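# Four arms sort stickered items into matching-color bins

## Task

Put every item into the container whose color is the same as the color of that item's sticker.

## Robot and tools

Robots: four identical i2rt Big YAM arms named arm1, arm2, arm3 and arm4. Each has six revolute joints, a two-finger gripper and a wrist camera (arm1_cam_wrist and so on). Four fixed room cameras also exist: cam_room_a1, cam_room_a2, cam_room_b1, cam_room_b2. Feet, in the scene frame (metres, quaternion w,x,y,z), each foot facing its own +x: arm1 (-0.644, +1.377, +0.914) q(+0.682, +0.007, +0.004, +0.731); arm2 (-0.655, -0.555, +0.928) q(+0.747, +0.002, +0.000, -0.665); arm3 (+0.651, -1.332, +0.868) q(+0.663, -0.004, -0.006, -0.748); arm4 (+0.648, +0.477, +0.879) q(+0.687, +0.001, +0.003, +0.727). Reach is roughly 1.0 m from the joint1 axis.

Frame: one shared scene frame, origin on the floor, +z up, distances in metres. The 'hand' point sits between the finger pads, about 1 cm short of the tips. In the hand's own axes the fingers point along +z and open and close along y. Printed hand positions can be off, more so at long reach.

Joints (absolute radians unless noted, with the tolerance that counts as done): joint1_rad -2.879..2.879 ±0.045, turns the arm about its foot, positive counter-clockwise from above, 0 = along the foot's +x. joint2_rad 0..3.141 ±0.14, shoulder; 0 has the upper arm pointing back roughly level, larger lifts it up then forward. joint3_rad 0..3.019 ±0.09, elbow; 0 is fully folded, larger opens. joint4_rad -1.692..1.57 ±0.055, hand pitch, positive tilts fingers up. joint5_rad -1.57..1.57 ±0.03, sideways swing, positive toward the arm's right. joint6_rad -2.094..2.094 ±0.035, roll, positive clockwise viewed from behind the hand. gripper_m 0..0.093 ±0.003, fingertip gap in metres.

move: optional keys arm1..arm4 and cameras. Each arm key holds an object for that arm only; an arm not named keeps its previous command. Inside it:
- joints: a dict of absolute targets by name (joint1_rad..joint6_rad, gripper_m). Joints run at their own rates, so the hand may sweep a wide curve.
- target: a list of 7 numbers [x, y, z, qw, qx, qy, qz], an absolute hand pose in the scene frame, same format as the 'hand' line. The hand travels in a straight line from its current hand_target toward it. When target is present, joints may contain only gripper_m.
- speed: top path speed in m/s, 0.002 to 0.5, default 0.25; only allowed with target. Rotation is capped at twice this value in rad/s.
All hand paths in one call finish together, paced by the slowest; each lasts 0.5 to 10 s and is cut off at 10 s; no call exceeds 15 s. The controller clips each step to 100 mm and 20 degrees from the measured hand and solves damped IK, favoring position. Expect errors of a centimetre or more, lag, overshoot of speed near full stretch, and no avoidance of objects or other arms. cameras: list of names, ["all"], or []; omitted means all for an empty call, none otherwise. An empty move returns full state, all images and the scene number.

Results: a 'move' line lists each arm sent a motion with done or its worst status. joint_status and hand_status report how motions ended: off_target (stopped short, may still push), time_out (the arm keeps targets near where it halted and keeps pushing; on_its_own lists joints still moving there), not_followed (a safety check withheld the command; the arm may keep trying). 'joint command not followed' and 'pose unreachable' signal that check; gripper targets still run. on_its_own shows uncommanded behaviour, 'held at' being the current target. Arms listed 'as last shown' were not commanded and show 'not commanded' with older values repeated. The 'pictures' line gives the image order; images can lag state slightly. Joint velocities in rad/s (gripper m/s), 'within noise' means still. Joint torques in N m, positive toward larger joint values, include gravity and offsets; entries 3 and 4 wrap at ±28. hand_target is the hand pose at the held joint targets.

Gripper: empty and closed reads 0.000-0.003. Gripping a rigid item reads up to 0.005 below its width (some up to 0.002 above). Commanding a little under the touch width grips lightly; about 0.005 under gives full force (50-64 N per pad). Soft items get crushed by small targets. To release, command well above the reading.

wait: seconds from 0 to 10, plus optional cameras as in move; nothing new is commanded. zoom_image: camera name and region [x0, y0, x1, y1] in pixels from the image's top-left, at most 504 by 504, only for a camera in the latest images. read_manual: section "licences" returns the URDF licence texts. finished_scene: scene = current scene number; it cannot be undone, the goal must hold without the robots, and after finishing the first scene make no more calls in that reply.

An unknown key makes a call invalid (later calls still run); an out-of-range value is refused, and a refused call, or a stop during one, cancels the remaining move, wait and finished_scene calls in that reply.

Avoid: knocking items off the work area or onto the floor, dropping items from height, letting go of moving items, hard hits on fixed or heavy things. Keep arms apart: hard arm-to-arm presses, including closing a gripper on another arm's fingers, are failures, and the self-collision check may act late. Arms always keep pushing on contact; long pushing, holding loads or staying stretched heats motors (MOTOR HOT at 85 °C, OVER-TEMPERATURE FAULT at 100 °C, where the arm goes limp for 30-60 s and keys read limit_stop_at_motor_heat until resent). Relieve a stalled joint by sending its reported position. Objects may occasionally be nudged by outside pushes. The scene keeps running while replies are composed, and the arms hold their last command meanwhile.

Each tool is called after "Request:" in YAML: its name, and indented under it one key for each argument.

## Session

Request:
move:

Scene clock: 0.00 s.
Joint torques (N m): no reading
Motor temperatures (°C): arm1=[20 24 28 23 21 21 21] | arm2=[23 25 27 22 22 20 23] | arm3=[24 23 23 23 24 23 23] | arm4=[22 22 25 22 24 21 24]
Heat: arm1: hottest joint3_rad 28 °C; arm2: hottest joint3_rad 27 °C; arm3: hottest joint1_rad 24 °C; arm4: hottest joint3_rad 25 °C.
Joint velocities: within noise
arm1.joint_positions: joint1_rad=-0.168 joint2_rad=+0.560 joint3_rad=+1.361 joint4_rad=-1.410 joint5_rad=+0.240 joint6_rad=+0.692 gripper_m=+0.09396
arm1.joint_status: not commanded
arm1.hand: x=-0.5739 y=+1.5732 z=+1.4376 quat_wxyz=(-0.303, +0.280, -0.837, -0.359) (m; scene frame)
arm1.hand_target: x=-0.5739 y=+1.5706 z=+1.4504 quat_wxyz=(-0.308, +0.276, -0.832, -0.370) (m; scene frame)
arm1.hand_status: not commanded
arm2.joint_positions: joint1_rad=+0.198 joint2_rad=+0.483 joint3_rad=+1.641 joint4_rad=-1.210 joint5_rad=-0.086 joint6_rad=-0.484 gripper_m=+0.09396
arm2.joint_status: not commanded
arm2.hand: x=-0.6060 y=-0.6654 z=+1.6315 quat_wxyz=(-0.468, -0.246, -0.683, +0.505) (m; scene frame)
arm2.hand_target: x=-0.6080 y=-0.6596 z=+1.6377 quat_wxyz=(-0.472, -0.243, -0.677, +0.510) (m; scene frame)
arm2.hand_status: not commanded
arm3.joint_positions: joint1_rad=+0.130 joint2_rad=+0.645 joint3_rad=+1.695 joint4_rad=-1.138 joint5_rad=+0.075 joint6_rad=+0.392 gripper_m=+0.09396
arm3.joint_status: not commanded
arm3.hand: x=+0.6384 y=-1.5186 z=+1.5920 quat_wxyz=(-0.552, -0.621, -0.389, +0.398) (m; scene frame)
arm3.hand_target: x=+0.6384 y=-1.5137 z=+1.6002 quat_wxyz=(-0.558, -0.615, -0.384, +0.402) (m; scene frame)
arm3.hand_status: not commanded
arm4.joint_positions: joint1_rad=+0.147 joint2_rad=+0.437 joint3_rad=+1.709 joint4_rad=-1.566 joint5_rad=+0.245 joint6_rad=+0.670 gripper_m=+0.09396
arm4.joint_status: not commanded
arm4.hand: x=+0.6821 y=+0.5397 z=+1.5256 quat_wxyz=(-0.292, +0.355, -0.719, -0.522) (m; scene frame)
arm4.hand_target: x=+0.6830 y=+0.5357 z=+1.5308 quat_wxyz=(-0.294, +0.352, -0.714, -0.529) (m; scene frame)
arm4.hand_status: not commanded
pictures: arm1_cam_wrist, arm2_cam_wrist, arm3_cam_wrist, arm4_cam_wrist, cam_room_a1, cam_room_a2, cam_room_b1, cam_room_b2
Images, in order (width x height): arm1_cam_wrist 672x504, arm2_cam_wrist 672x504, arm3_cam_wrist 672x504, arm4_cam_wrist 672x504, cam_room_a1 672x504, cam_room_a2 672x504, cam_room_b1 672x504, cam_room_b2 672x504.

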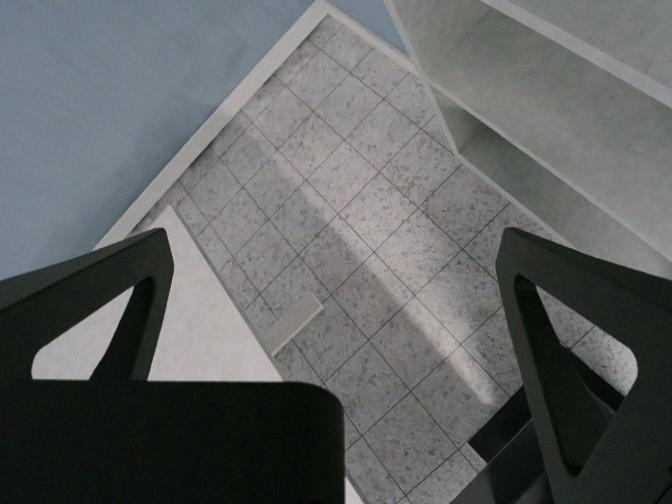

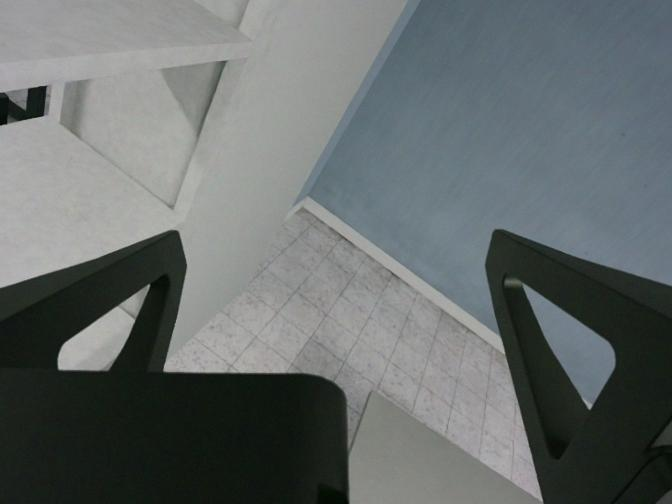

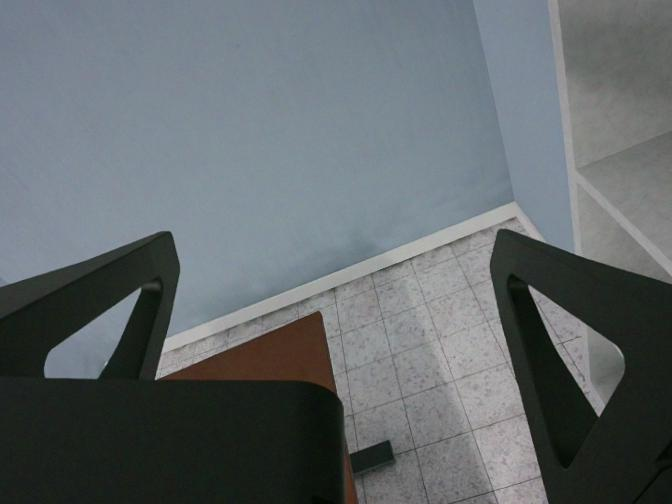

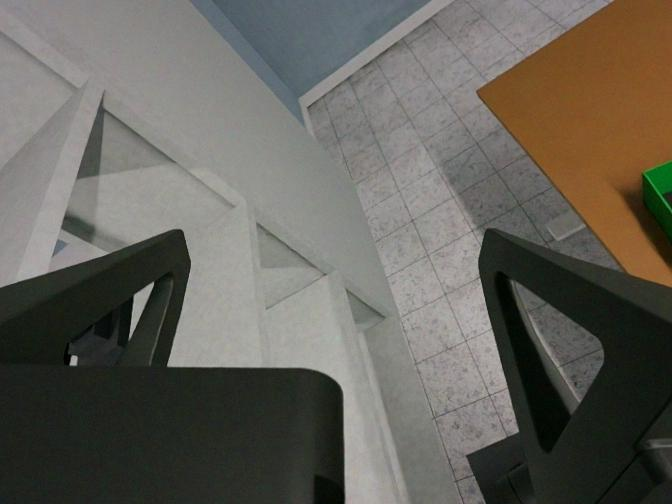

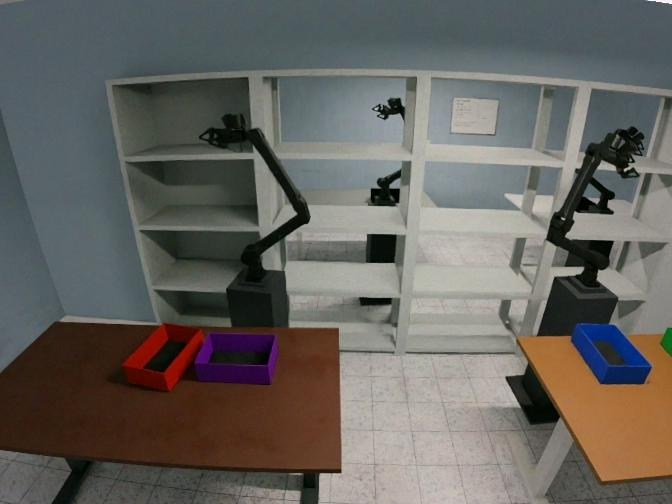

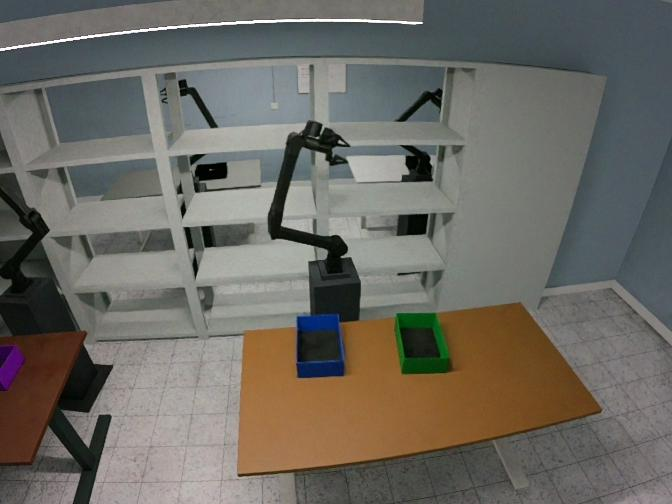

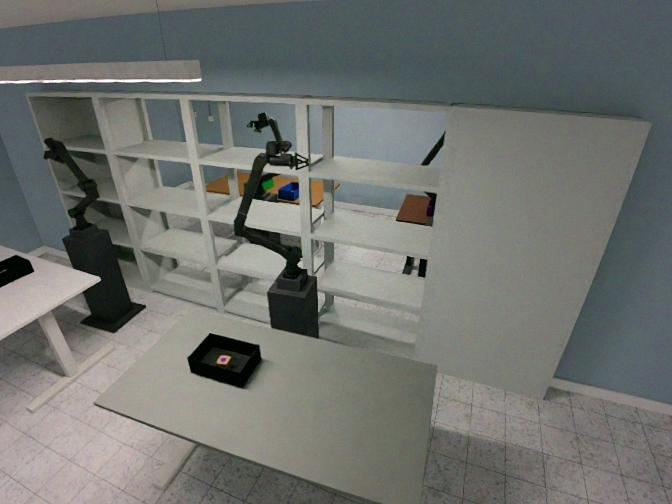

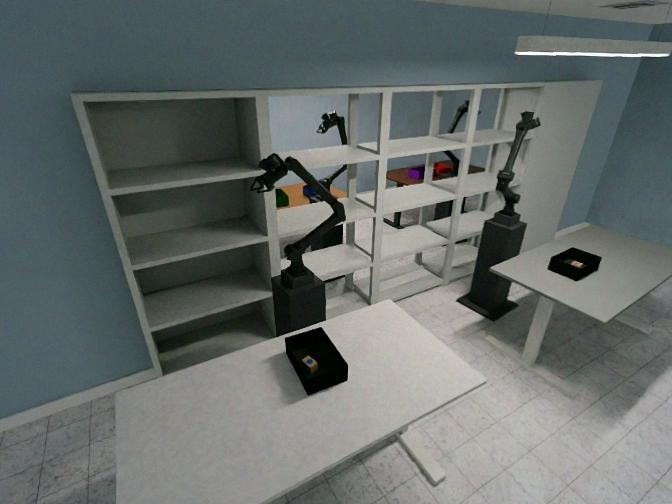

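Request:
zoom_image:
  camera: "cam_room_b1"
  region: [170, 320, 290, 410]

Request:
zoom_image:
  camera: "cam_room_b2"
  region: [260, 310, 380, 400]

Scaled by 4.200.

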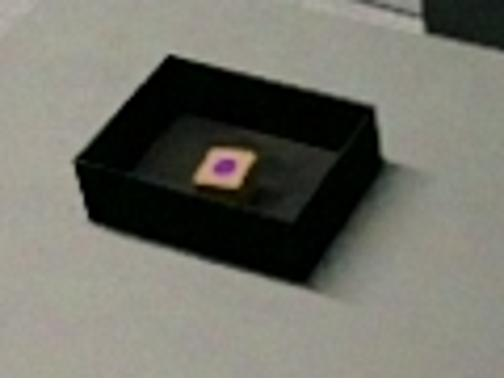

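Scaled by 4.200.

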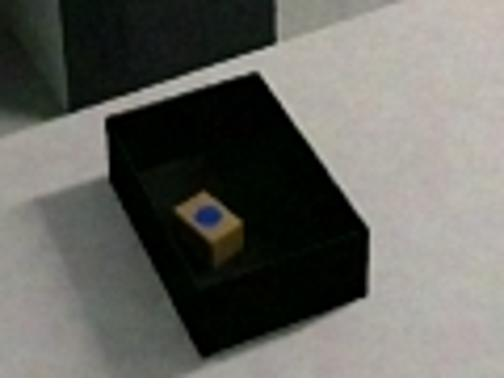

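Request:
move:
  arm1: {"joints": {"joint1_rad": 1.5, "joint2_rad": 1.203, "joint3_rad": 1.036, "joint4_rad": -0.88, "joint5_rad": 0, "joint6_rad": 0}}
  arm2: {"joints": {"joint1_rad": -2.3, "joint2_rad": 1.203, "joint3_rad": 1.036, "joint4_rad": -0.88, "joint5_rad": 0, "joint6_rad": 0}}
  arm3: {"joints": {"joint1_rad": 1.6, "joint2_rad": 1.203, "joint3_rad": 1.036, "joint4_rad": -0.88, "joint5_rad": 0, "joint6_rad": 0}}
  arm4: {"joints": {"joint1_rad": -1.7, "joint2_rad": 1.203, "joint3_rad": 1.036, "joint4_rad": -0.88, "joint5_rad": 0, "joint6_rad": 0}}
  cameras: ["arm1_cam_wrist", "arm2_cam_wrist", "arm3_cam_wrist", "arm4_cam_wrist"]

Scene clock: 23.77 s.
Joint torques (N m): arm1=[-1.61 -7.18 13.19 1.74 0.12 -0.06] | arm2=[1.03 -11.69 12.52 1.73 -0.08 0.18] | arm3=[1.32 -9 10.02 1.02 0.12 -0.11] | arm4=[0.97 -10.99 10.7 1.13 0.07 -0.08]
Motor temperatures (°C): arm1=[20 24 31 23 21 21 21] | arm2=[23 25 28 22 22 20 23] | arm3=[24 23 25 23 24 23 23] | arm4=[22 23 26 22 24 21 24]
Heat: arm1: hottest joint3_rad 31 °C; arm2: hottest joint3_rad 28 °C; arm3: hottest joint3_rad 25 °C; arm4: hottest joint3_rad 26 °C.
move: arm1 done; arm2 done; arm3 done; arm4 done
Joint velocities: within noise
arm1.joint_positions: joint1_rad=+1.501 joint2_rad=+1.220 joint3_rad=+1.013 joint4_rad=-0.891 joint5_rad=-0.002 joint6_rad=+0.007 gripper_m=+0.09399
arm1.joint_status: all done
arm1.hand: x=-1.0827 y=+1.3772 z=+1.1312 quat_wxyz=(+0.000, +0.970, -0.003, -0.242) (m; scene frame)
arm1.hand_target: x=-1.0898 y=+1.3780 z=+1.1509 quat_wxyz=(-0.001, +0.964, -0.001, -0.266) (m; scene frame)
arm1.hand_status: not commanded
arm2.joint_positions: joint1_rad=-2.303 joint2_rad=+1.216 joint3_rad=+1.021 joint4_rad=-0.880 joint5_rad=+0.002 joint6_rad=-0.012 gripper_m=+0.09399
arm2.joint_status: all done
arm2.hand: x=-1.0197 y=-0.2975 z=+1.1453 quat_wxyz=(+0.078, -0.926, +0.288, +0.233) (m; scene frame)
arm2.hand_target: x=-1.0233 y=-0.2971 z=+1.1585 quat_wxyz=(+0.080, -0.921, +0.291, +0.247) (m; scene frame)
arm2.hand_status: not commanded
arm3.joint_positions: joint1_rad=+1.596 joint2_rad=+1.195 joint3_rad=+1.027 joint4_rad=-0.880 joint5_rad=-0.003 joint6_rad=+0.007 gripper_m=+0.09398
arm3.joint_status: all done
arm3.hand: x=+1.0949 y=-1.3711 z=+1.0972 quat_wxyz=(-0.259, -0.047, -0.965, +0.017) (m; scene frame)
arm3.hand_target: x=+1.0985 y=-1.3701 z=+1.0986 quat_wxyz=(-0.259, -0.043, -0.965, +0.018) (m; scene frame)
arm3.hand_status: not commanded
arm4.joint_positions: joint1_rad=-1.705 joint2_rad=+1.216 joint3_rad=+1.009 joint4_rad=-0.890 joint5_rad=+0.001 joint6_rad=+0.014 gripper_m=+0.09398
arm4.joint_status: all done
arm4.hand: x=+1.0883 y=+0.4433 z=+1.0869 quat_wxyz=(-0.232, -0.044, -0.972, +0.009) (m; scene frame)
arm4.hand_target: x=+1.0975 y=+0.4450 z=+1.1069 quat_wxyz=(-0.256, -0.035, -0.966, +0.011) (m; scene frame)
arm4.hand_status: not commanded
pictures: arm1_cam_wrist, arm2_cam_wrist, arm3_cam_wrist, arm4_cam_wrist
Images, in order (width x height): arm1_cam_wrist 672x504, arm2_cam_wrist 672x504, arm3_cam_wrist 672x504, arm4_cam_wrist 672x504.

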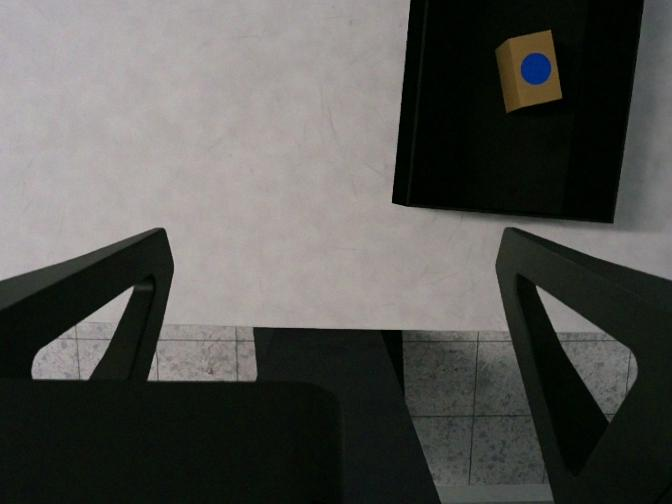

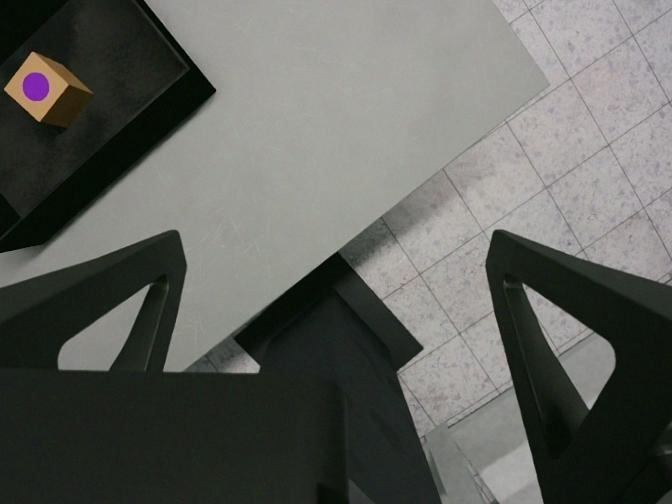

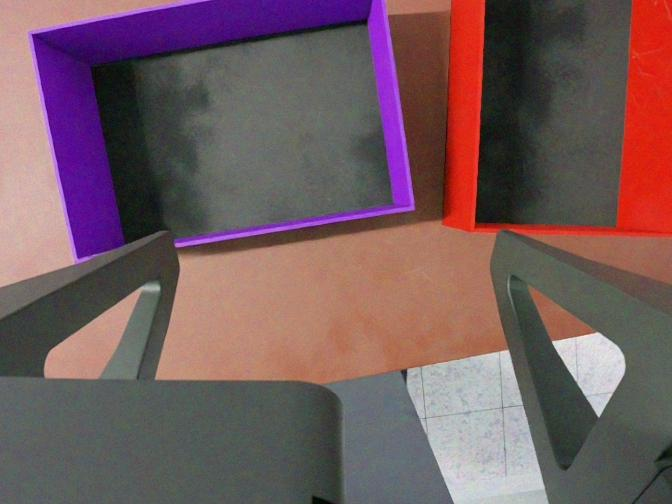

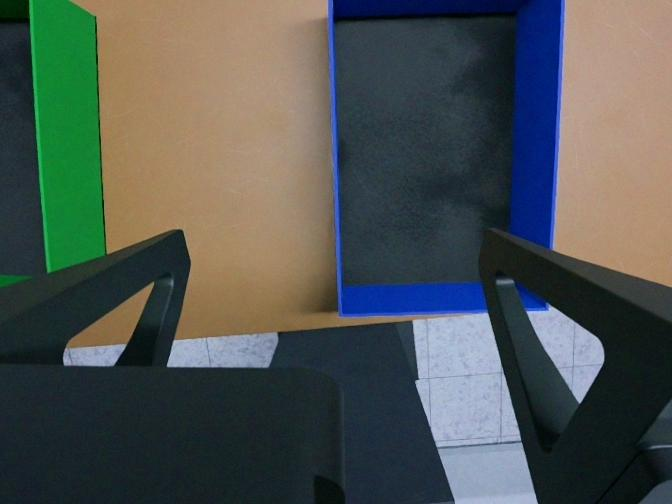

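Request:
zoom_image:
  camera: "arm1_cam_wrist"
  region: [380, 0, 660, 230]

Request:
zoom_image:
  camera: "arm2_cam_wrist"
  region: [0, 0, 240, 260]

Scaled by 1.800.

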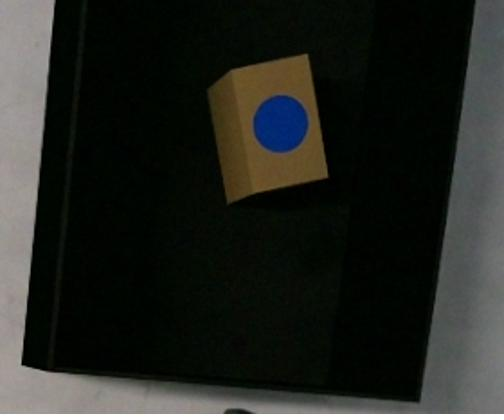

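Scaled by 1.938.

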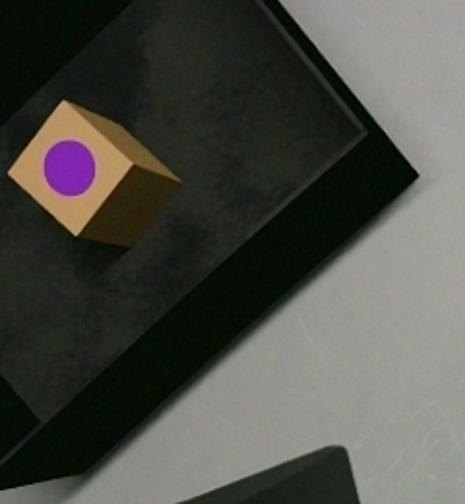

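Request:
move:
  arm1: {"target": [-1.23, 1.603, 0.88, -0.0262, -0.9692, -0.1181, 0.2148], "speed": 0.25, "joints": {"gripper_m": 0.078}}
  arm2: {"target": [-1.321, -0.499, 0.88, -0.0226, -0.9709, -0.1020, 0.2152], "speed": 0.25, "joints": {"gripper_m": 0.082}}
  arm3: {"joints": {"joint1_rad": -1.99, "joint2_rad": 0.697, "joint3_rad": 0.776, "joint4_rad": -1.126}}
  arm4: {"joints": {"joint1_rad": 0.88, "joint2_rad": 0.697, "joint3_rad": 0.776, "joint4_rad": -1.126}}
  cameras: ["arm1_cam_wrist", "arm2_cam_wrist"]

Scene clock: 91.30 s.
Joint torques (N m): arm1=[-2.26 -15.91 12.7 1.1 -0.25 -0.08] | arm2=[0.5 -20.31 12.68 1.55 -0.31 -0.09] | arm3=[0.73 -2.08 9.16 0.76 -0.08 -0.1] | arm4=[0.85 -1.96 9.58 0.75 0.12 -0.07]
Motor temperatures (°C): arm1=[20 24 37 23 21 21 21] | arm2=[23 25 33 22 22 20 23] | arm3=[24 24 29 23 24 23 23] | arm4=[22 23 34 22 24 21 24]
Heat: arm1: hottest joint3_rad 37 °C; arm2: hottest joint3_rad 33 °C; arm3: hottest joint3_rad 29 °C; arm4: hottest joint3_rad 34 °C.
move: arm1 off_target; arm2 off_target; arm3 done; arm4 done
Joint velocities: within noise
arm1.joint_positions: joint1_rad=+1.065 joint2_rad=+2.050 joint3_rad=+1.290 joint4_rad=-0.534 joint5_rad=-0.263 joint6_rad=-0.627 gripper_m=+0.07806
arm1.joint_status: all done
arm1.hand: x=-1.2067 y=+1.5908 z=+0.8627 quat_wxyz=(+0.040, +0.974, +0.112, -0.191) (m; scene frame)
arm1.hand_target: x=-1.2288 y=+1.6027 z=+0.8810 quat_wxyz=(+0.026, +0.969, +0.118, -0.215) (m; scene frame)
arm1.hand_status: off_target (0.031 m and 3.3 deg from the pose sent, 0.369 m and 14.6 deg at the start)
arm2.joint_positions: joint1_rad=-1.806 joint2_rad=+2.087 joint3_rad=+1.364 joint4_rad=-0.463 joint5_rad=-0.137 joint6_rad=-0.283 gripper_m=+0.08210
arm2.joint_status: all done
arm2.hand: x=-1.3001 y=-0.5020 z=+0.8726 quat_wxyz=(-0.026, -0.975, -0.094, +0.199) (m; scene frame)
arm2.hand_target: x=-1.3200 y=-0.4990 z=+0.8806 quat_wxyz=(-0.022, -0.971, -0.102, +0.215) (m; scene frame)
arm2.hand_status: off_target (0.022 m and 2.1 deg from the pose sent, 0.449 m and 46.8 deg at the start)
arm3.joint_positions: joint1_rad=-1.980 joint2_rad=+0.697 joint3_rad=+0.779 joint4_rad=-1.120 joint5_rad=+0.002 joint6_rad=+0.004 gripper_m=+0.09402
arm3.joint_status: all done
arm3.hand: x=+0.4080 y=-1.1851 z=+1.1089 quat_wxyz=(+0.063, -0.931, +0.257, +0.252) (m; scene frame)
arm3.hand_target: x=+0.4108 y=-1.1841 z=+1.1063 quat_wxyz=(+0.063, -0.932, +0.259, +0.247) (m; scene frame)
arm3.hand_status: not commanded
arm4.joint_positions: joint1_rad=+0.878 joint2_rad=+0.693 joint3_rad=+0.768 joint4_rad=-1.117 joint5_rad=-0.002 joint6_rad=+0.012 gripper_m=+0.09402
arm4.joint_status: all done
arm4.hand: x=+0.4241 y=+0.6445 z=+1.1186 quat_wxyz=(-0.077, +0.915, -0.308, -0.250) (m; scene frame)
arm4.hand_target: x=+0.4239 y=+0.6443 z=+1.1208 quat_wxyz=(-0.078, +0.917, -0.302, -0.248) (m; scene frame)
arm4.hand_status: not commanded
pictures: arm1_cam_wrist, arm2_cam_wrist
Images, in order (width x height): arm1_cam_wrist 672x504, arm2_cam_wrist 672x504.

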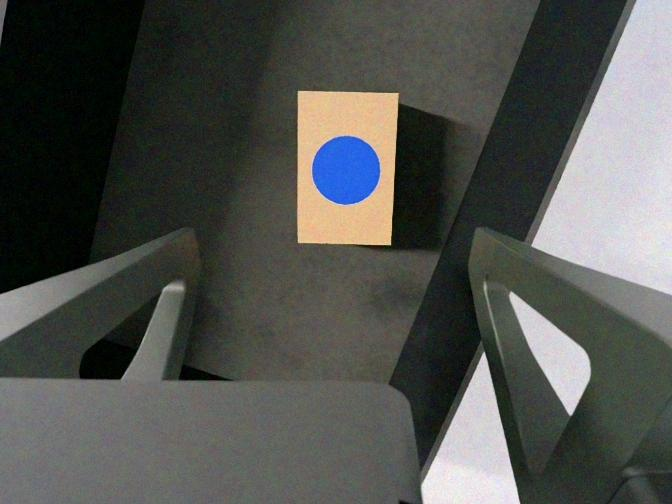

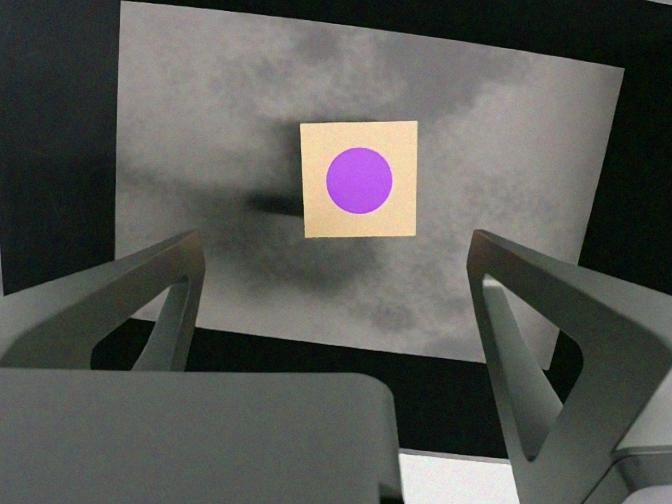

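Request:
move:
  arm1: {"target": [-1.238, 1.600, 0.80, -0.0262, -0.9692, -0.1181, 0.2148], "speed": 0.12}
  arm2: {"target": [-1.329, -0.492, 0.80, -0.0226, -0.9709, -0.1020, 0.2152], "speed": 0.12}
  cameras: ["arm1_cam_wrist", "arm2_cam_wrist"]

Scene clock: 120.63 s.
Joint torques (N m): arm1=[-1.9 -15.85 11.17 1.46 -0.13 0.04] | arm2=[-0.09 -20.84 11.44 2.18 -0.35 -0.09] | arm3=[0.67 -2.26 9.17 0.77 -0.09 -0.1] | arm4=[1.08 -1.9 9.51 0.38 0.15 -0.06]
Motor temperatures (°C): arm1=[20 26 37 23 22 21 21] | arm2=[23 26 36 22 22 20 23] | arm3=[24 24 29 23 24 23 23] | arm4=[22 23 35 22 24 21 24]
Heat: arm1: hottest joint3_rad 37 °C; arm2: hottest joint3_rad 36 °C; arm3: hottest joint3_rad 29 °C; arm4: hottest joint3_rad 35 °C.
move: arm1 off_target; arm2 off_target
Joint velocities: within noise
arm1.joint_positions: joint1_rad=+1.068 joint2_rad=+2.195 joint3_rad=+1.303 joint4_rad=-0.394 joint5_rad=-0.264 joint6_rad=-0.628 gripper_m=+0.07805
arm1.joint_status: not commanded
arm1.hand: x=-1.2145 y=+1.5919 z=+0.7921 quat_wxyz=(+0.039, +0.973, +0.114, -0.195) (m; scene frame)
arm1.hand_target: x=-1.2370 y=+1.5995 z=+0.8009 quat_wxyz=(+0.026, +0.969, +0.118, -0.215) (m; scene frame)
arm1.hand_status: off_target (0.026 m and 2.8 deg from the pose sent, 0.071 m and 3.3 deg at the start)
arm2.joint_positions: joint1_rad=-1.807 joint2_rad=+2.240 joint3_rad=+1.398 joint4_rad=-0.350 joint5_rad=-0.140 joint6_rad=-0.293 gripper_m=+0.08210
arm2.joint_status: not commanded
arm2.hand: x=-1.3082 y=-0.5003 z=+0.7984 quat_wxyz=(-0.027, -0.975, -0.098, +0.196) (m; scene frame)
arm2.hand_target: x=-1.3278 y=-0.4918 z=+0.8006 quat_wxyz=(-0.022, -0.971, -0.102, +0.215) (m; scene frame)
arm2.hand_status: off_target (0.022 m and 2.3 deg from the pose sent, 0.079 m and 2.1 deg at the start)
arm3, arm4: as last shown
pictures: arm1_cam_wrist, arm2_cam_wrist
Images, in order (width x height): arm1_cam_wrist 672x504, arm2_cam_wrist 672x504.

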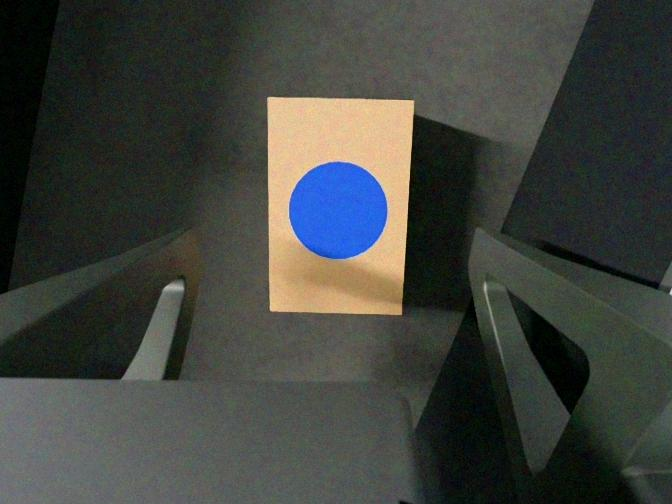

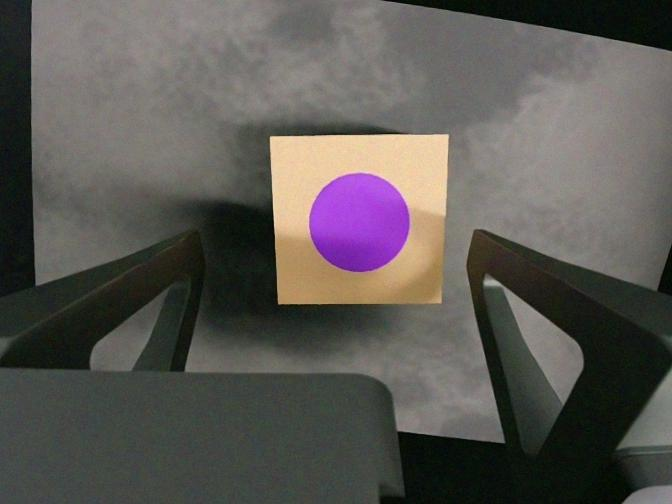

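Request:
move:
  arm1: {"target": [-1.240, 1.592, 0.742, -0.0262, -0.9692, -0.1181, 0.2148], "speed": 0.1}
  arm2: {"target": [-1.334, -0.488, 0.745, -0.0226, -0.9709, -0.1020, 0.2152], "speed": 0.1}
  cameras: ["arm1_cam_wrist", "arm2_cam_wrist"]

Scene clock: 147.57 s.
Joint torques (N m): arm1=[-1.61 -16.32 9.66 1.52 -0.17 0.12] | arm2=[-0.15 -21.25 10.73 2.29 -0.34 -0.08] | arm3=[0.62 -2.14 9.11 0.77 -0.07 -0.1] | arm4=[1.32 -1.49 9.61 0.58 0.12 -0.08]
Motor temperatures (°C): arm1=[20 27 35 23 21 21 21] | arm2=[23 26 35 22 22 20 23] | arm3=[24 23 29 23 24 23 23] | arm4=[22 23 35 22 24 21 24]
Heat: arm1: hottest joint3_rad 35 °C; arm2: hottest joint3_rad 35 °C; arm3: hottest joint3_rad 29 °C; arm4: hottest joint3_rad 35 °C.
move: arm1 off_target; arm2 off_target
Joint velocities: within noise
arm1.joint_positions: joint1_rad=+1.086 joint2_rad=+2.316 joint3_rad=+1.325 joint4_rad=-0.286 joint5_rad=-0.259 joint6_rad=-0.622 gripper_m=+0.07804
arm1.joint_status: not commanded
arm1.hand: x=-1.2203 y=+1.5834 z=+0.7348 quat_wxyz=(+0.037, +0.972, +0.120, -0.197) (m; scene frame)
arm1.hand_target: x=-1.2393 y=+1.5918 z=+0.7427 quat_wxyz=(+0.026, +0.969, +0.118, -0.215) (m; scene frame)
arm1.hand_status: off_target (0.023 m and 2.4 deg from the pose sent, 0.056 m and 2.8 deg at the start)
arm2.joint_positions: joint1_rad=-1.813 joint2_rad=+2.356 joint3_rad=+1.444 joint4_rad=-0.279 joint5_rad=-0.142 joint6_rad=-0.297 gripper_m=+0.08210
arm2.joint_status: not commanded
arm2.hand: x=-1.3153 y=-0.4961 z=+0.7464 quat_wxyz=(-0.027, -0.975, -0.098, +0.198) (m; scene frame)
arm2.hand_target: x=-1.3329 y=-0.4880 z=+0.7457 quat_wxyz=(-0.022, -0.971, -0.102, +0.215) (m; scene frame)
arm2.hand_status: off_target (0.020 m and 2.2 deg from the pose sent, 0.061 m and 2.3 deg at the start)
arm3, arm4: as last shown
pictures: arm1_cam_wrist, arm2_cam_wrist
Images, in order (width x height): arm1_cam_wrist 672x504, arm2_cam_wrist 672x504.

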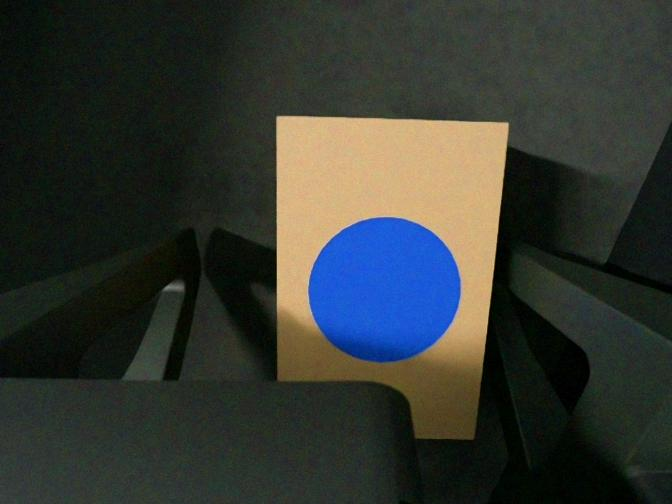

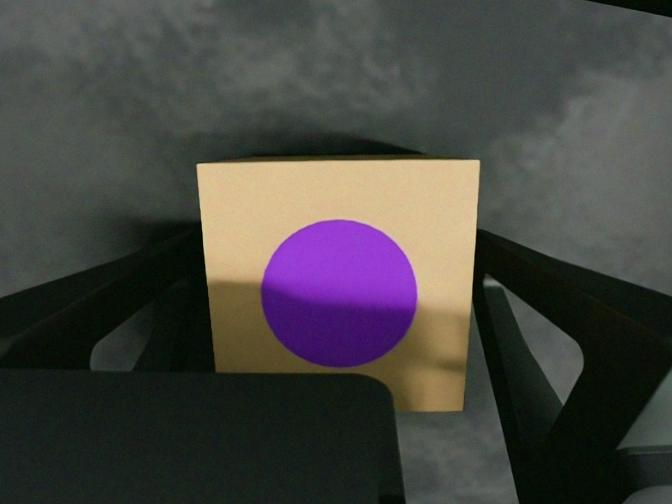

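Request:
move:
  arm1: {"joints": {"gripper_m": 0.041}}
  arm2: {"joints": {"gripper_m": 0.046}}
  cameras: ["arm1_cam_wrist", "arm2_cam_wrist"]

Scene clock: 153.57 s.
Joint torques (N m): arm1=[-1.85 -16.97 9.59 1.37 -0.14 0.11] | arm2=[-0.09 -21.19 10.66 2.17 -0.29 -0.06] | arm3=[0.62 -2.14 9.17 0.76 -0.08 -0.11] | arm4=[0.62 -1.32 9.62 0.64 0.13 -0.07]
Motor temperatures (°C): arm1=[20 27 34 23 21 21 21] | arm2=[23 26 35 22 22 20 23] | arm3=[24 23 29 23 24 23 23] | arm4=[22 22 35 22 24 21 24]
Heat: arm1: hottest joint3_rad 34 °C; arm2: hottest joint3_rad 35 °C; arm3: hottest joint3_rad 29 °C; arm4: hottest joint3_rad 35 °C.
move: arm1 done; arm2 off_target
Joint velocities: within noise
arm1.joint_positions: joint1_rad=+1.086 joint2_rad=+2.316 joint3_rad=+1.325 joint4_rad=-0.286 joint5_rad=-0.258 joint6_rad=-0.621 gripper_m=+0.04397
arm1.joint_status: all done
arm1.hand: x=-1.2204 y=+1.5835 z=+0.7348 quat_wxyz=(+0.036, +0.972, +0.120, -0.197) (m; scene frame)
arm1.hand_target: x=-1.2393 y=+1.5918 z=+0.7427 quat_wxyz=(+0.026, +0.969, +0.118, -0.215) (m; scene frame)
arm1.hand_status: not commanded
arm2.joint_positions: joint1_rad=-1.813 joint2_rad=+2.356 joint3_rad=+1.445 joint4_rad=-0.277 joint5_rad=-0.143 joint6_rad=-0.299 gripper_m=+0.05303
arm2.joint_status: gripper_m off_target (ended at +0.05307, target +0.04600)
arm2.hand: x=-1.3163 y=-0.4962 z=+0.7469 quat_wxyz=(-0.027, -0.975, -0.099, +0.199) (m; scene frame)
arm2.hand_target: x=-1.3331 y=-0.4880 z=+0.7458 quat_wxyz=(-0.022, -0.971, -0.102, +0.215) (m; scene frame)
arm2.hand_status: not commanded
arm3, arm4: as last shown
pictures: arm1_cam_wrist, arm2_cam_wrist
Images, in order (width x height): arm1_cam_wrist 672x504, arm2_cam_wrist 672x504.

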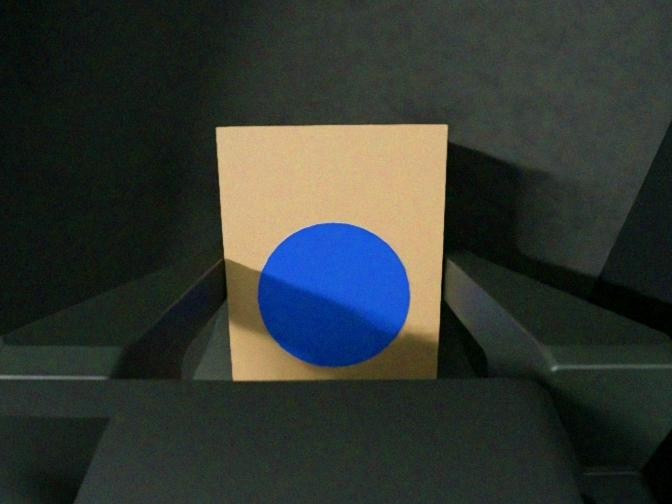

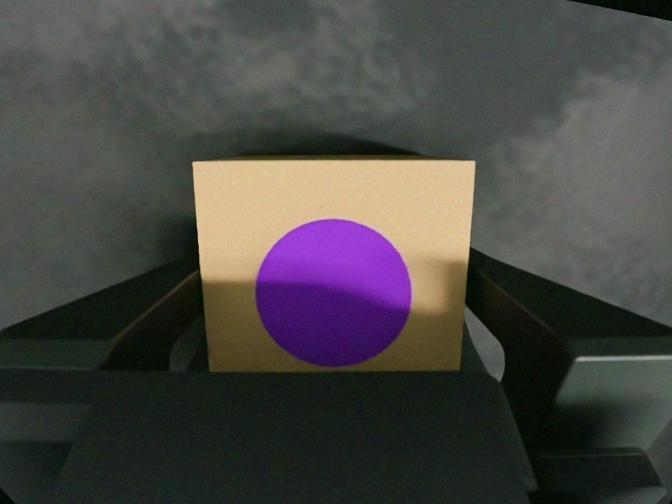

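Request:
move:
  arm1: {"target": [-1.222, 1.588, 0.93, -0.0241, -0.9727, -0.1186, 0.1979], "speed": 0.15, "joints": {"gripper_m": 0.037}}
  arm2: {"target": [-1.318, -0.492, 0.93, -0.0208, -0.9745, -0.1024, 0.1983], "speed": 0.15, "joints": {"gripper_m": 0.044}}
  cameras: ["arm1_cam_wrist", "arm2_cam_wrist"]

Scene clock: 166.67 s.
Joint torques (N m): arm1=[-1.49 -17.08 10.67 0.55 -0.16 0.09] | arm2=[0.44 -22.65 10.91 0.98 -0.02 -0.06] | arm3=[0.56 -2.02 9.16 0.75 -0.08 -0.09] | arm4=[0.97 -1.61 9.57 0.5 0.12 -0.06]
Motor temperatures (°C): arm1=[20 27 34 23 21 21 22] | arm2=[23 27 33 22 22 20 23] | arm3=[24 23 29 23 24 23 23] | arm4=[22 22 35 22 24 21 24]
Heat: arm1: hottest joint3_rad 34 °C; arm2: hottest joint3_rad 33 °C; arm3: hottest joint3_rad 29 °C; arm4: hottest joint3_rad 35 °C.
move: arm1 off_target; arm2 off_target
Joint velocities: within noise
arm1.joint_positions: joint1_rad=+1.086 joint2_rad=+1.968 joint3_rad=+1.325 joint4_rad=-0.645 joint5_rad=-0.239 joint6_rad=-0.621 gripper_m=+0.04397
arm1.joint_status: gripper_m off_target (ended at +0.04397, target +0.03700)
arm1.hand: x=-1.2131 y=+1.5846 z=+0.9143 quat_wxyz=(+0.031, +0.975, +0.118, -0.187) (m; scene frame)
arm1.hand_target: x=-1.2217 y=+1.5880 z=+0.9302 quat_wxyz=(+0.024, +0.973, +0.119, -0.198) (m; scene frame)
arm1.hand_status: off_target (0.018 m and 1.4 deg from the pose sent, 0.195 m and 1.4 deg at the start)
arm2.joint_positions: joint1_rad=-1.813 joint2_rad=+2.042 joint3_rad=+1.445 joint4_rad=-0.603 joint5_rad=-0.137 joint6_rad=-0.299 gripper_m=+0.05303
arm2.joint_status: gripper_m off_target (ended at +0.05303, target +0.04400)
arm2.hand: x=-1.3124 y=-0.4961 z=+0.9201 quat_wxyz=(-0.025, -0.976, -0.098, +0.193) (m; scene frame)
arm2.hand_target: x=-1.3179 y=-0.4920 z=+0.9301 quat_wxyz=(-0.021, -0.975, -0.102, +0.198) (m; scene frame)
arm2.hand_status: off_target (0.012 m and 1.0 deg from the pose sent, 0.183 m and 0.8 deg at the start)
arm3, arm4: as last shown
pictures: arm1_cam_wrist, arm2_cam_wrist
Images, in order (width x height): arm1_cam_wrist 672x504, arm2_cam_wrist 672x504.

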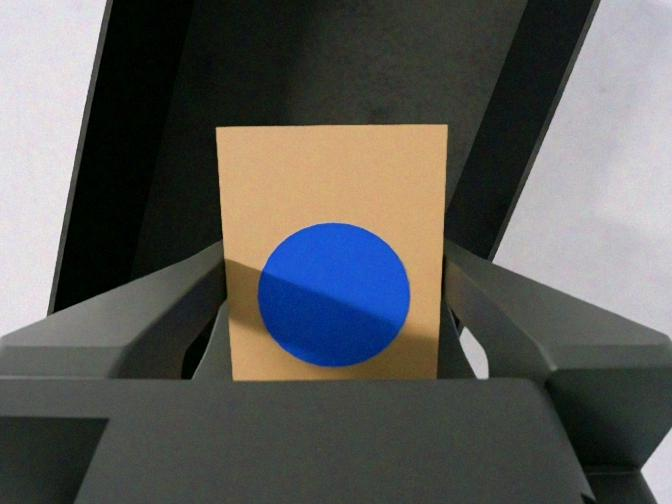

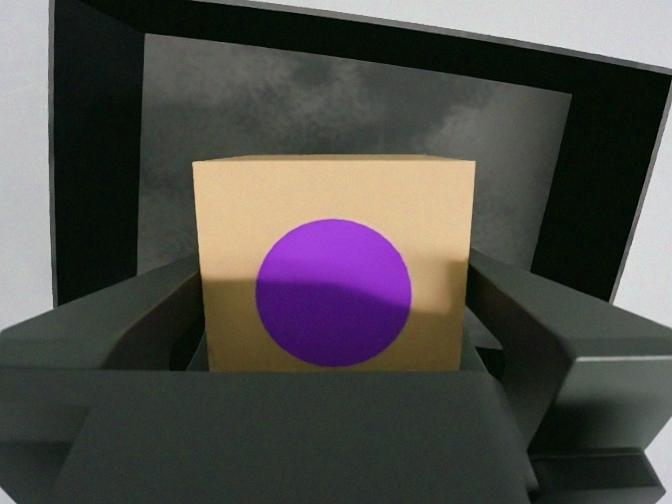

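Request:
move:
  arm1: {"joints": {"joint1_rad": 0.0, "joint2_rad": 0.785, "joint3_rad": 0.90, "joint4_rad": -1.25, "joint5_rad": 0, "joint6_rad": 0}}
  arm2: {"joints": {"joint1_rad": -0.3, "joint2_rad": 0.785, "joint3_rad": 0.90, "joint4_rad": -1.25, "joint5_rad": 0, "joint6_rad": 0}}

Request:
move:
  arm1: {"joints": {"joint1_rad": -2.245}}
  arm2: {"joints": {"joint1_rad": 0.925}}
  cameras: ["arm1_cam_wrist", "arm2_cam_wrist", "cam_room_b1", "cam_room_b2"]

Scene clock: 175.20 s.
Joint torques (N m): arm1=[-1.67 -0.21 11.54 0.64 -0.06 0.13] | arm2=[1.08 -3.66 10.37 1.17 0.09 0.23] | arm3=[0.79 -2.14 9.1 0.77 -0.07 -0.1] | arm4=[1.2 -1.55 9.57 0.55 0.11 -0.09]
Motor temperatures (°C): arm1=[20 27 34 23 21 21 22] | arm2=[23 27 33 22 22 20 24] | arm3=[24 23 29 23 24 23 23] | arm4=[22 22 35 22 24 21 24]
Heat: arm1: hottest joint3_rad 34 °C; arm2: hottest joint3_rad 33 °C; arm3: hottest joint3_rad 29 °C; arm4: hottest joint3_rad 35 °C.
move: arm1 done; arm2 done
Joint velocities: within noise
arm1.joint_positions: joint1_rad=+0.005 joint2_rad=+0.784 joint3_rad=+0.897 joint4_rad=-1.241 joint5_rad=+0.002 joint6_rad=-0.008 gripper_m=+0.04403
arm1.joint_status: all done
arm1.hand: x=-0.6600 y=+1.6633 z=+1.1800 quat_wxyz=(-0.147, +0.716, -0.662, -0.166) (m; scene frame)
arm1.hand_target: x=-0.6588 y=+1.6621 z=+1.1802 quat_wxyz=(-0.143, +0.712, -0.667, -0.164) (m; scene frame)
arm1.hand_status: not commanded
arm2.joint_positions: joint1_rad=-0.304 joint2_rad=+0.782 joint3_rad=+0.910 joint4_rad=-1.238 joint5_rad=-0.003 joint6_rad=-0.015 gripper_m=+0.05301
arm2.joint_status: all done
arm2.hand: x=-0.7095 y=-0.8414 z=+1.1995 quat_wxyz=(-0.145, -0.745, -0.627, +0.175) (m; scene frame)
arm2.hand_target: x=-0.7081 y=-0.8374 z=+1.1923 quat_wxyz=(-0.138, -0.751, -0.625, +0.164) (m; scene frame)
arm2.hand_status: not commanded
arm3, arm4: as last shown
pictures: none

Scene clock: 177.27 s.
Joint torques (N m): arm1=[-2.02 -0.21 11.55 0.72 -0.02 0.13] | arm2=[0.97 -3.55 10.4 1.17 0.04 0.2] | arm3=[0.56 -2.08 9.13 0.79 -0.07 -0.09] | arm4=[0.62 -1.85 9.54 0.51 0.14 -0.06]
Motor temperatures (°C): arm1=[20 26 34 23 21 21 22] | arm2=[23 27 33 22 22 20 24] | arm3=[24 23 29 23 24 23 23] | arm4=[22 22 35 22 24 21 24]
Heat: arm1: hottest joint3_rad 34 °C; arm2: hottest joint3_rad 33 °C; arm3: hottest joint3_rad 29 °C; arm4: hottest joint3_rad 35 °C.
move: arm1 done; arm2 done
Joint velocities: within noise
arm1.joint_positions: joint1_rad=-2.240 joint2_rad=+0.784 joint3_rad=+0.897 joint4_rad=-1.241 joint5_rad=+0.002 joint6_rad=-0.007 gripper_m=+0.04406
arm1.joint_status: all done
arm1.hand: x=-0.4029 y=+1.2135 z=+1.1748 quat_wxyz=(-0.202, -0.285, -0.934, +0.068) (m; scene frame)
arm1.hand_target: x=-0.4047 y=+1.2133 z=+1.1751 quat_wxyz=(-0.199, -0.291, -0.934, +0.066) (m; scene frame)
arm1.hand_status: not commanded
arm2.joint_positions: joint1_rad=+0.922 joint2_rad=+0.782 joint3_rad=+0.910 joint4_rad=-1.238 joint5_rad=-0.001 joint6_rad=-0.013 gripper_m=+0.05300
arm2.joint_status: all done
arm2.hand: x=-0.4055 y=-0.7036 z=+1.2005 quat_wxyz=(-0.221, -0.250, -0.941, +0.059) (m; scene frame)
arm2.hand_target: x=-0.4088 y=-0.7009 z=+1.1933 quat_wxyz=(-0.209, -0.256, -0.942, +0.055) (m; scene frame)
arm2.hand_status: not commanded
arm3, arm4: as last shown
pictures: arm1_cam_wrist, arm2_cam_wrist, cam_room_b1, cam_room_b2
Images, in order (width x height): arm1_cam_wrist 672x504, arm2_cam_wrist 672x504, cam_room_b1 672x504, cam_room_b2 672x504.

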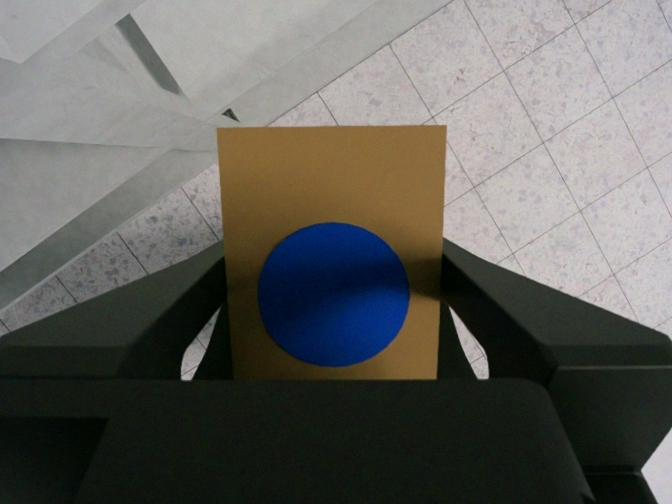

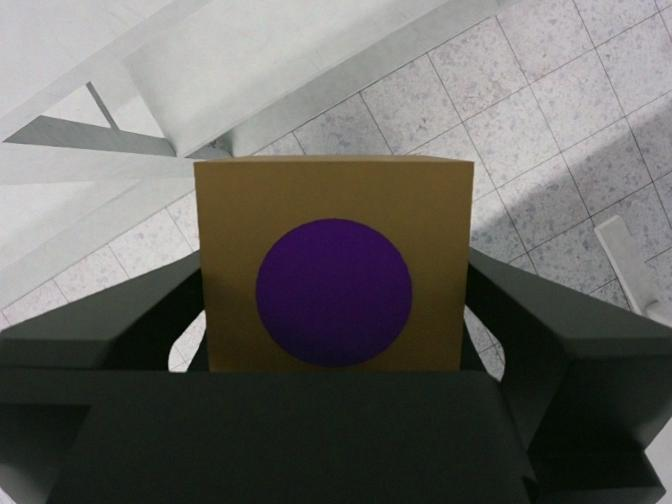

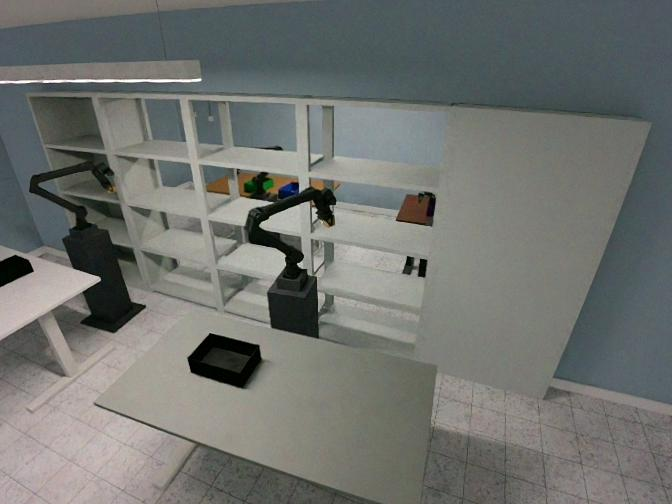

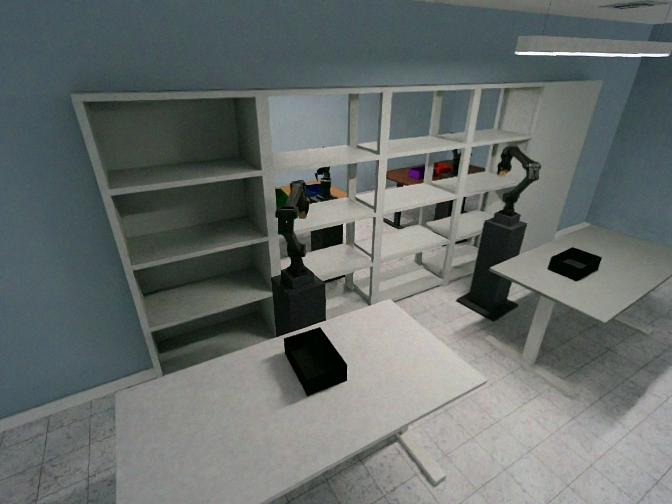

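Request:
move:
  arm1: {"target": [0.0, 0.93, 1.05, 0.1903, 0.2930, 0.9350, -0.0596], "speed": 0.25}
  arm2: {"target": [0.0, -0.94, 1.06, 0.1924, 0.2569, 0.9456, -0.0523], "speed": 0.25}
  cameras: ["arm1_cam_wrist", "arm2_cam_wrist", "cam_room_a1", "cam_room_a2"]

Scene clock: 190.30 s.
Joint torques (N m): arm1=[-1.61 -20.84 17.22 0.54 -0.09 0.1] | arm2=[1.03 -23.36 16.53 0.92 0.15 0.2] | arm3=[0.79 -2.08 9.14 0.76 -0.08 -0.09] | arm4=[1.26 -1.96 9.74 0.65 0.11 -0.06]
Motor temperatures (°C): arm1=[20 26 35 23 21 21 22] | arm2=[23 27 34 22 22 20 24] | arm3=[24 23 29 23 24 23 23] | arm4=[22 22 36 22 24 21 24]
Heat: arm1: hottest joint3_rad 35 °C; arm2: hottest joint3_rad 34 °C; arm3: hottest joint3_rad 29 °C; arm4: hottest joint3_rad 36 °C.
move: arm1 off_target; arm2 off_target
Joint velocities: within noise
arm1.joint_positions: joint1_rad=-2.240 joint2_rad=+2.195 joint3_rad=+2.063 joint4_rad=-1.080 joint5_rad=-0.005 joint6_rad=-0.007 gripper_m=+0.04405
arm1.joint_status: not commanded
arm1.hand: x=-0.0114 y=+0.9456 z=+1.0186 quat_wxyz=(-0.163, -0.287, -0.942, +0.052) (m; scene frame)
arm1.hand_target: x=-0.0019 y=+0.9312 z=+1.0502 quat_wxyz=(-0.191, -0.293, -0.935, +0.060) (m; scene frame)
arm1.hand_status: off_target (0.037 m and 3.4 deg from the pose sent, 0.508 m and 1.8 deg at the start)
arm2.joint_positions: joint1_rad=+0.922 joint2_rad=+2.120 joint3_rad=+1.933 joint4_rad=-1.015 joint5_rad=+0.000 joint6_rad=-0.013 gripper_m=+0.05301
arm2.joint_status: not commanded
arm2.hand: x=-0.0160 y=-0.9326 z=+1.0437 quat_wxyz=(-0.177, -0.252, -0.950, +0.048) (m; scene frame)
arm2.hand_target: x=-0.0012 y=-0.9393 z=+1.0603 quat_wxyz=(-0.193, -0.257, -0.945, +0.052) (m; scene frame)
arm2.hand_status: off_target (0.024 m and 2.0 deg from the pose sent, 0.490 m and 3.5 deg at the start)
arm3, arm4: as last shown
pictures: arm1_cam_wrist, arm2_cam_wrist, cam_room_a1, cam_room_a2
Images, in order (width x height): arm1_cam_wrist 672x504, arm2_cam_wrist 672x504, cam_room_a1 672x504, cam_room_a2 672x504.

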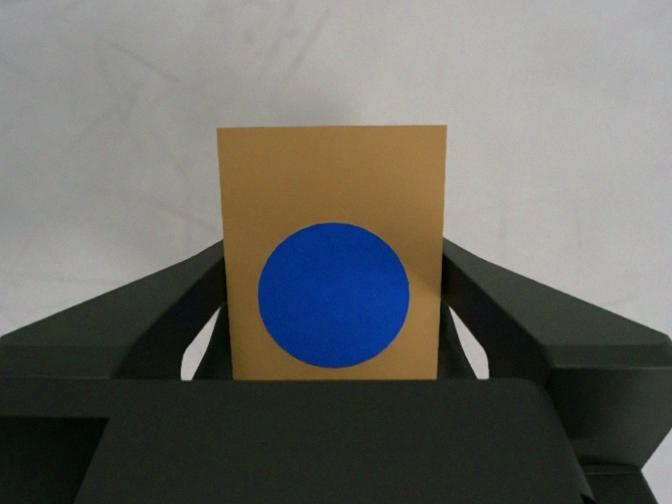

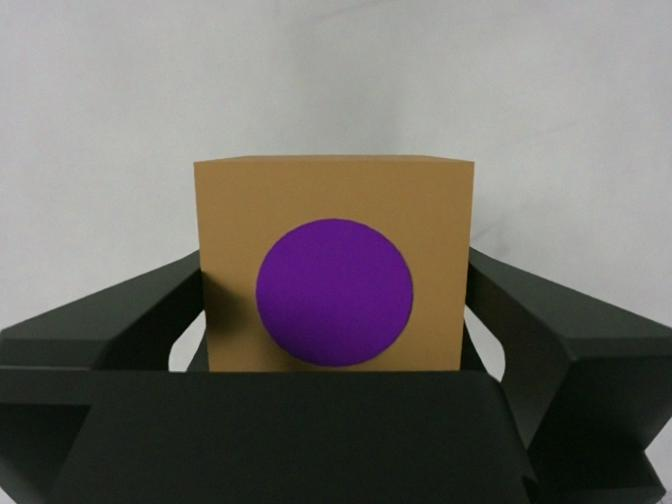

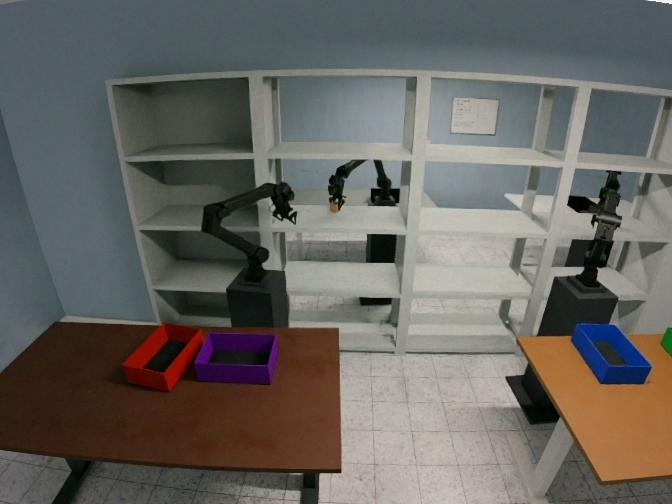

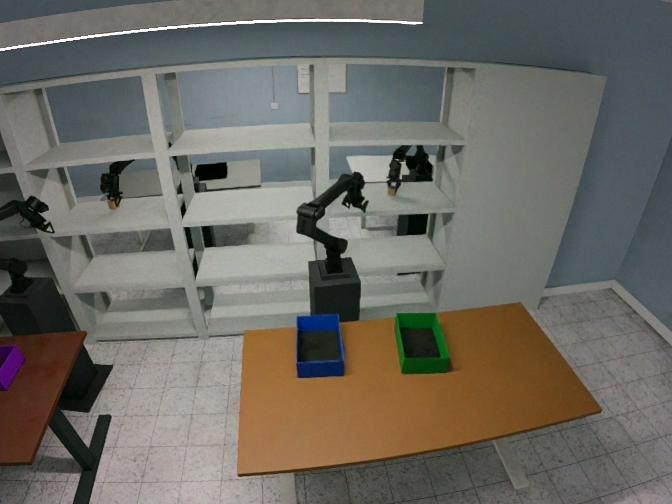

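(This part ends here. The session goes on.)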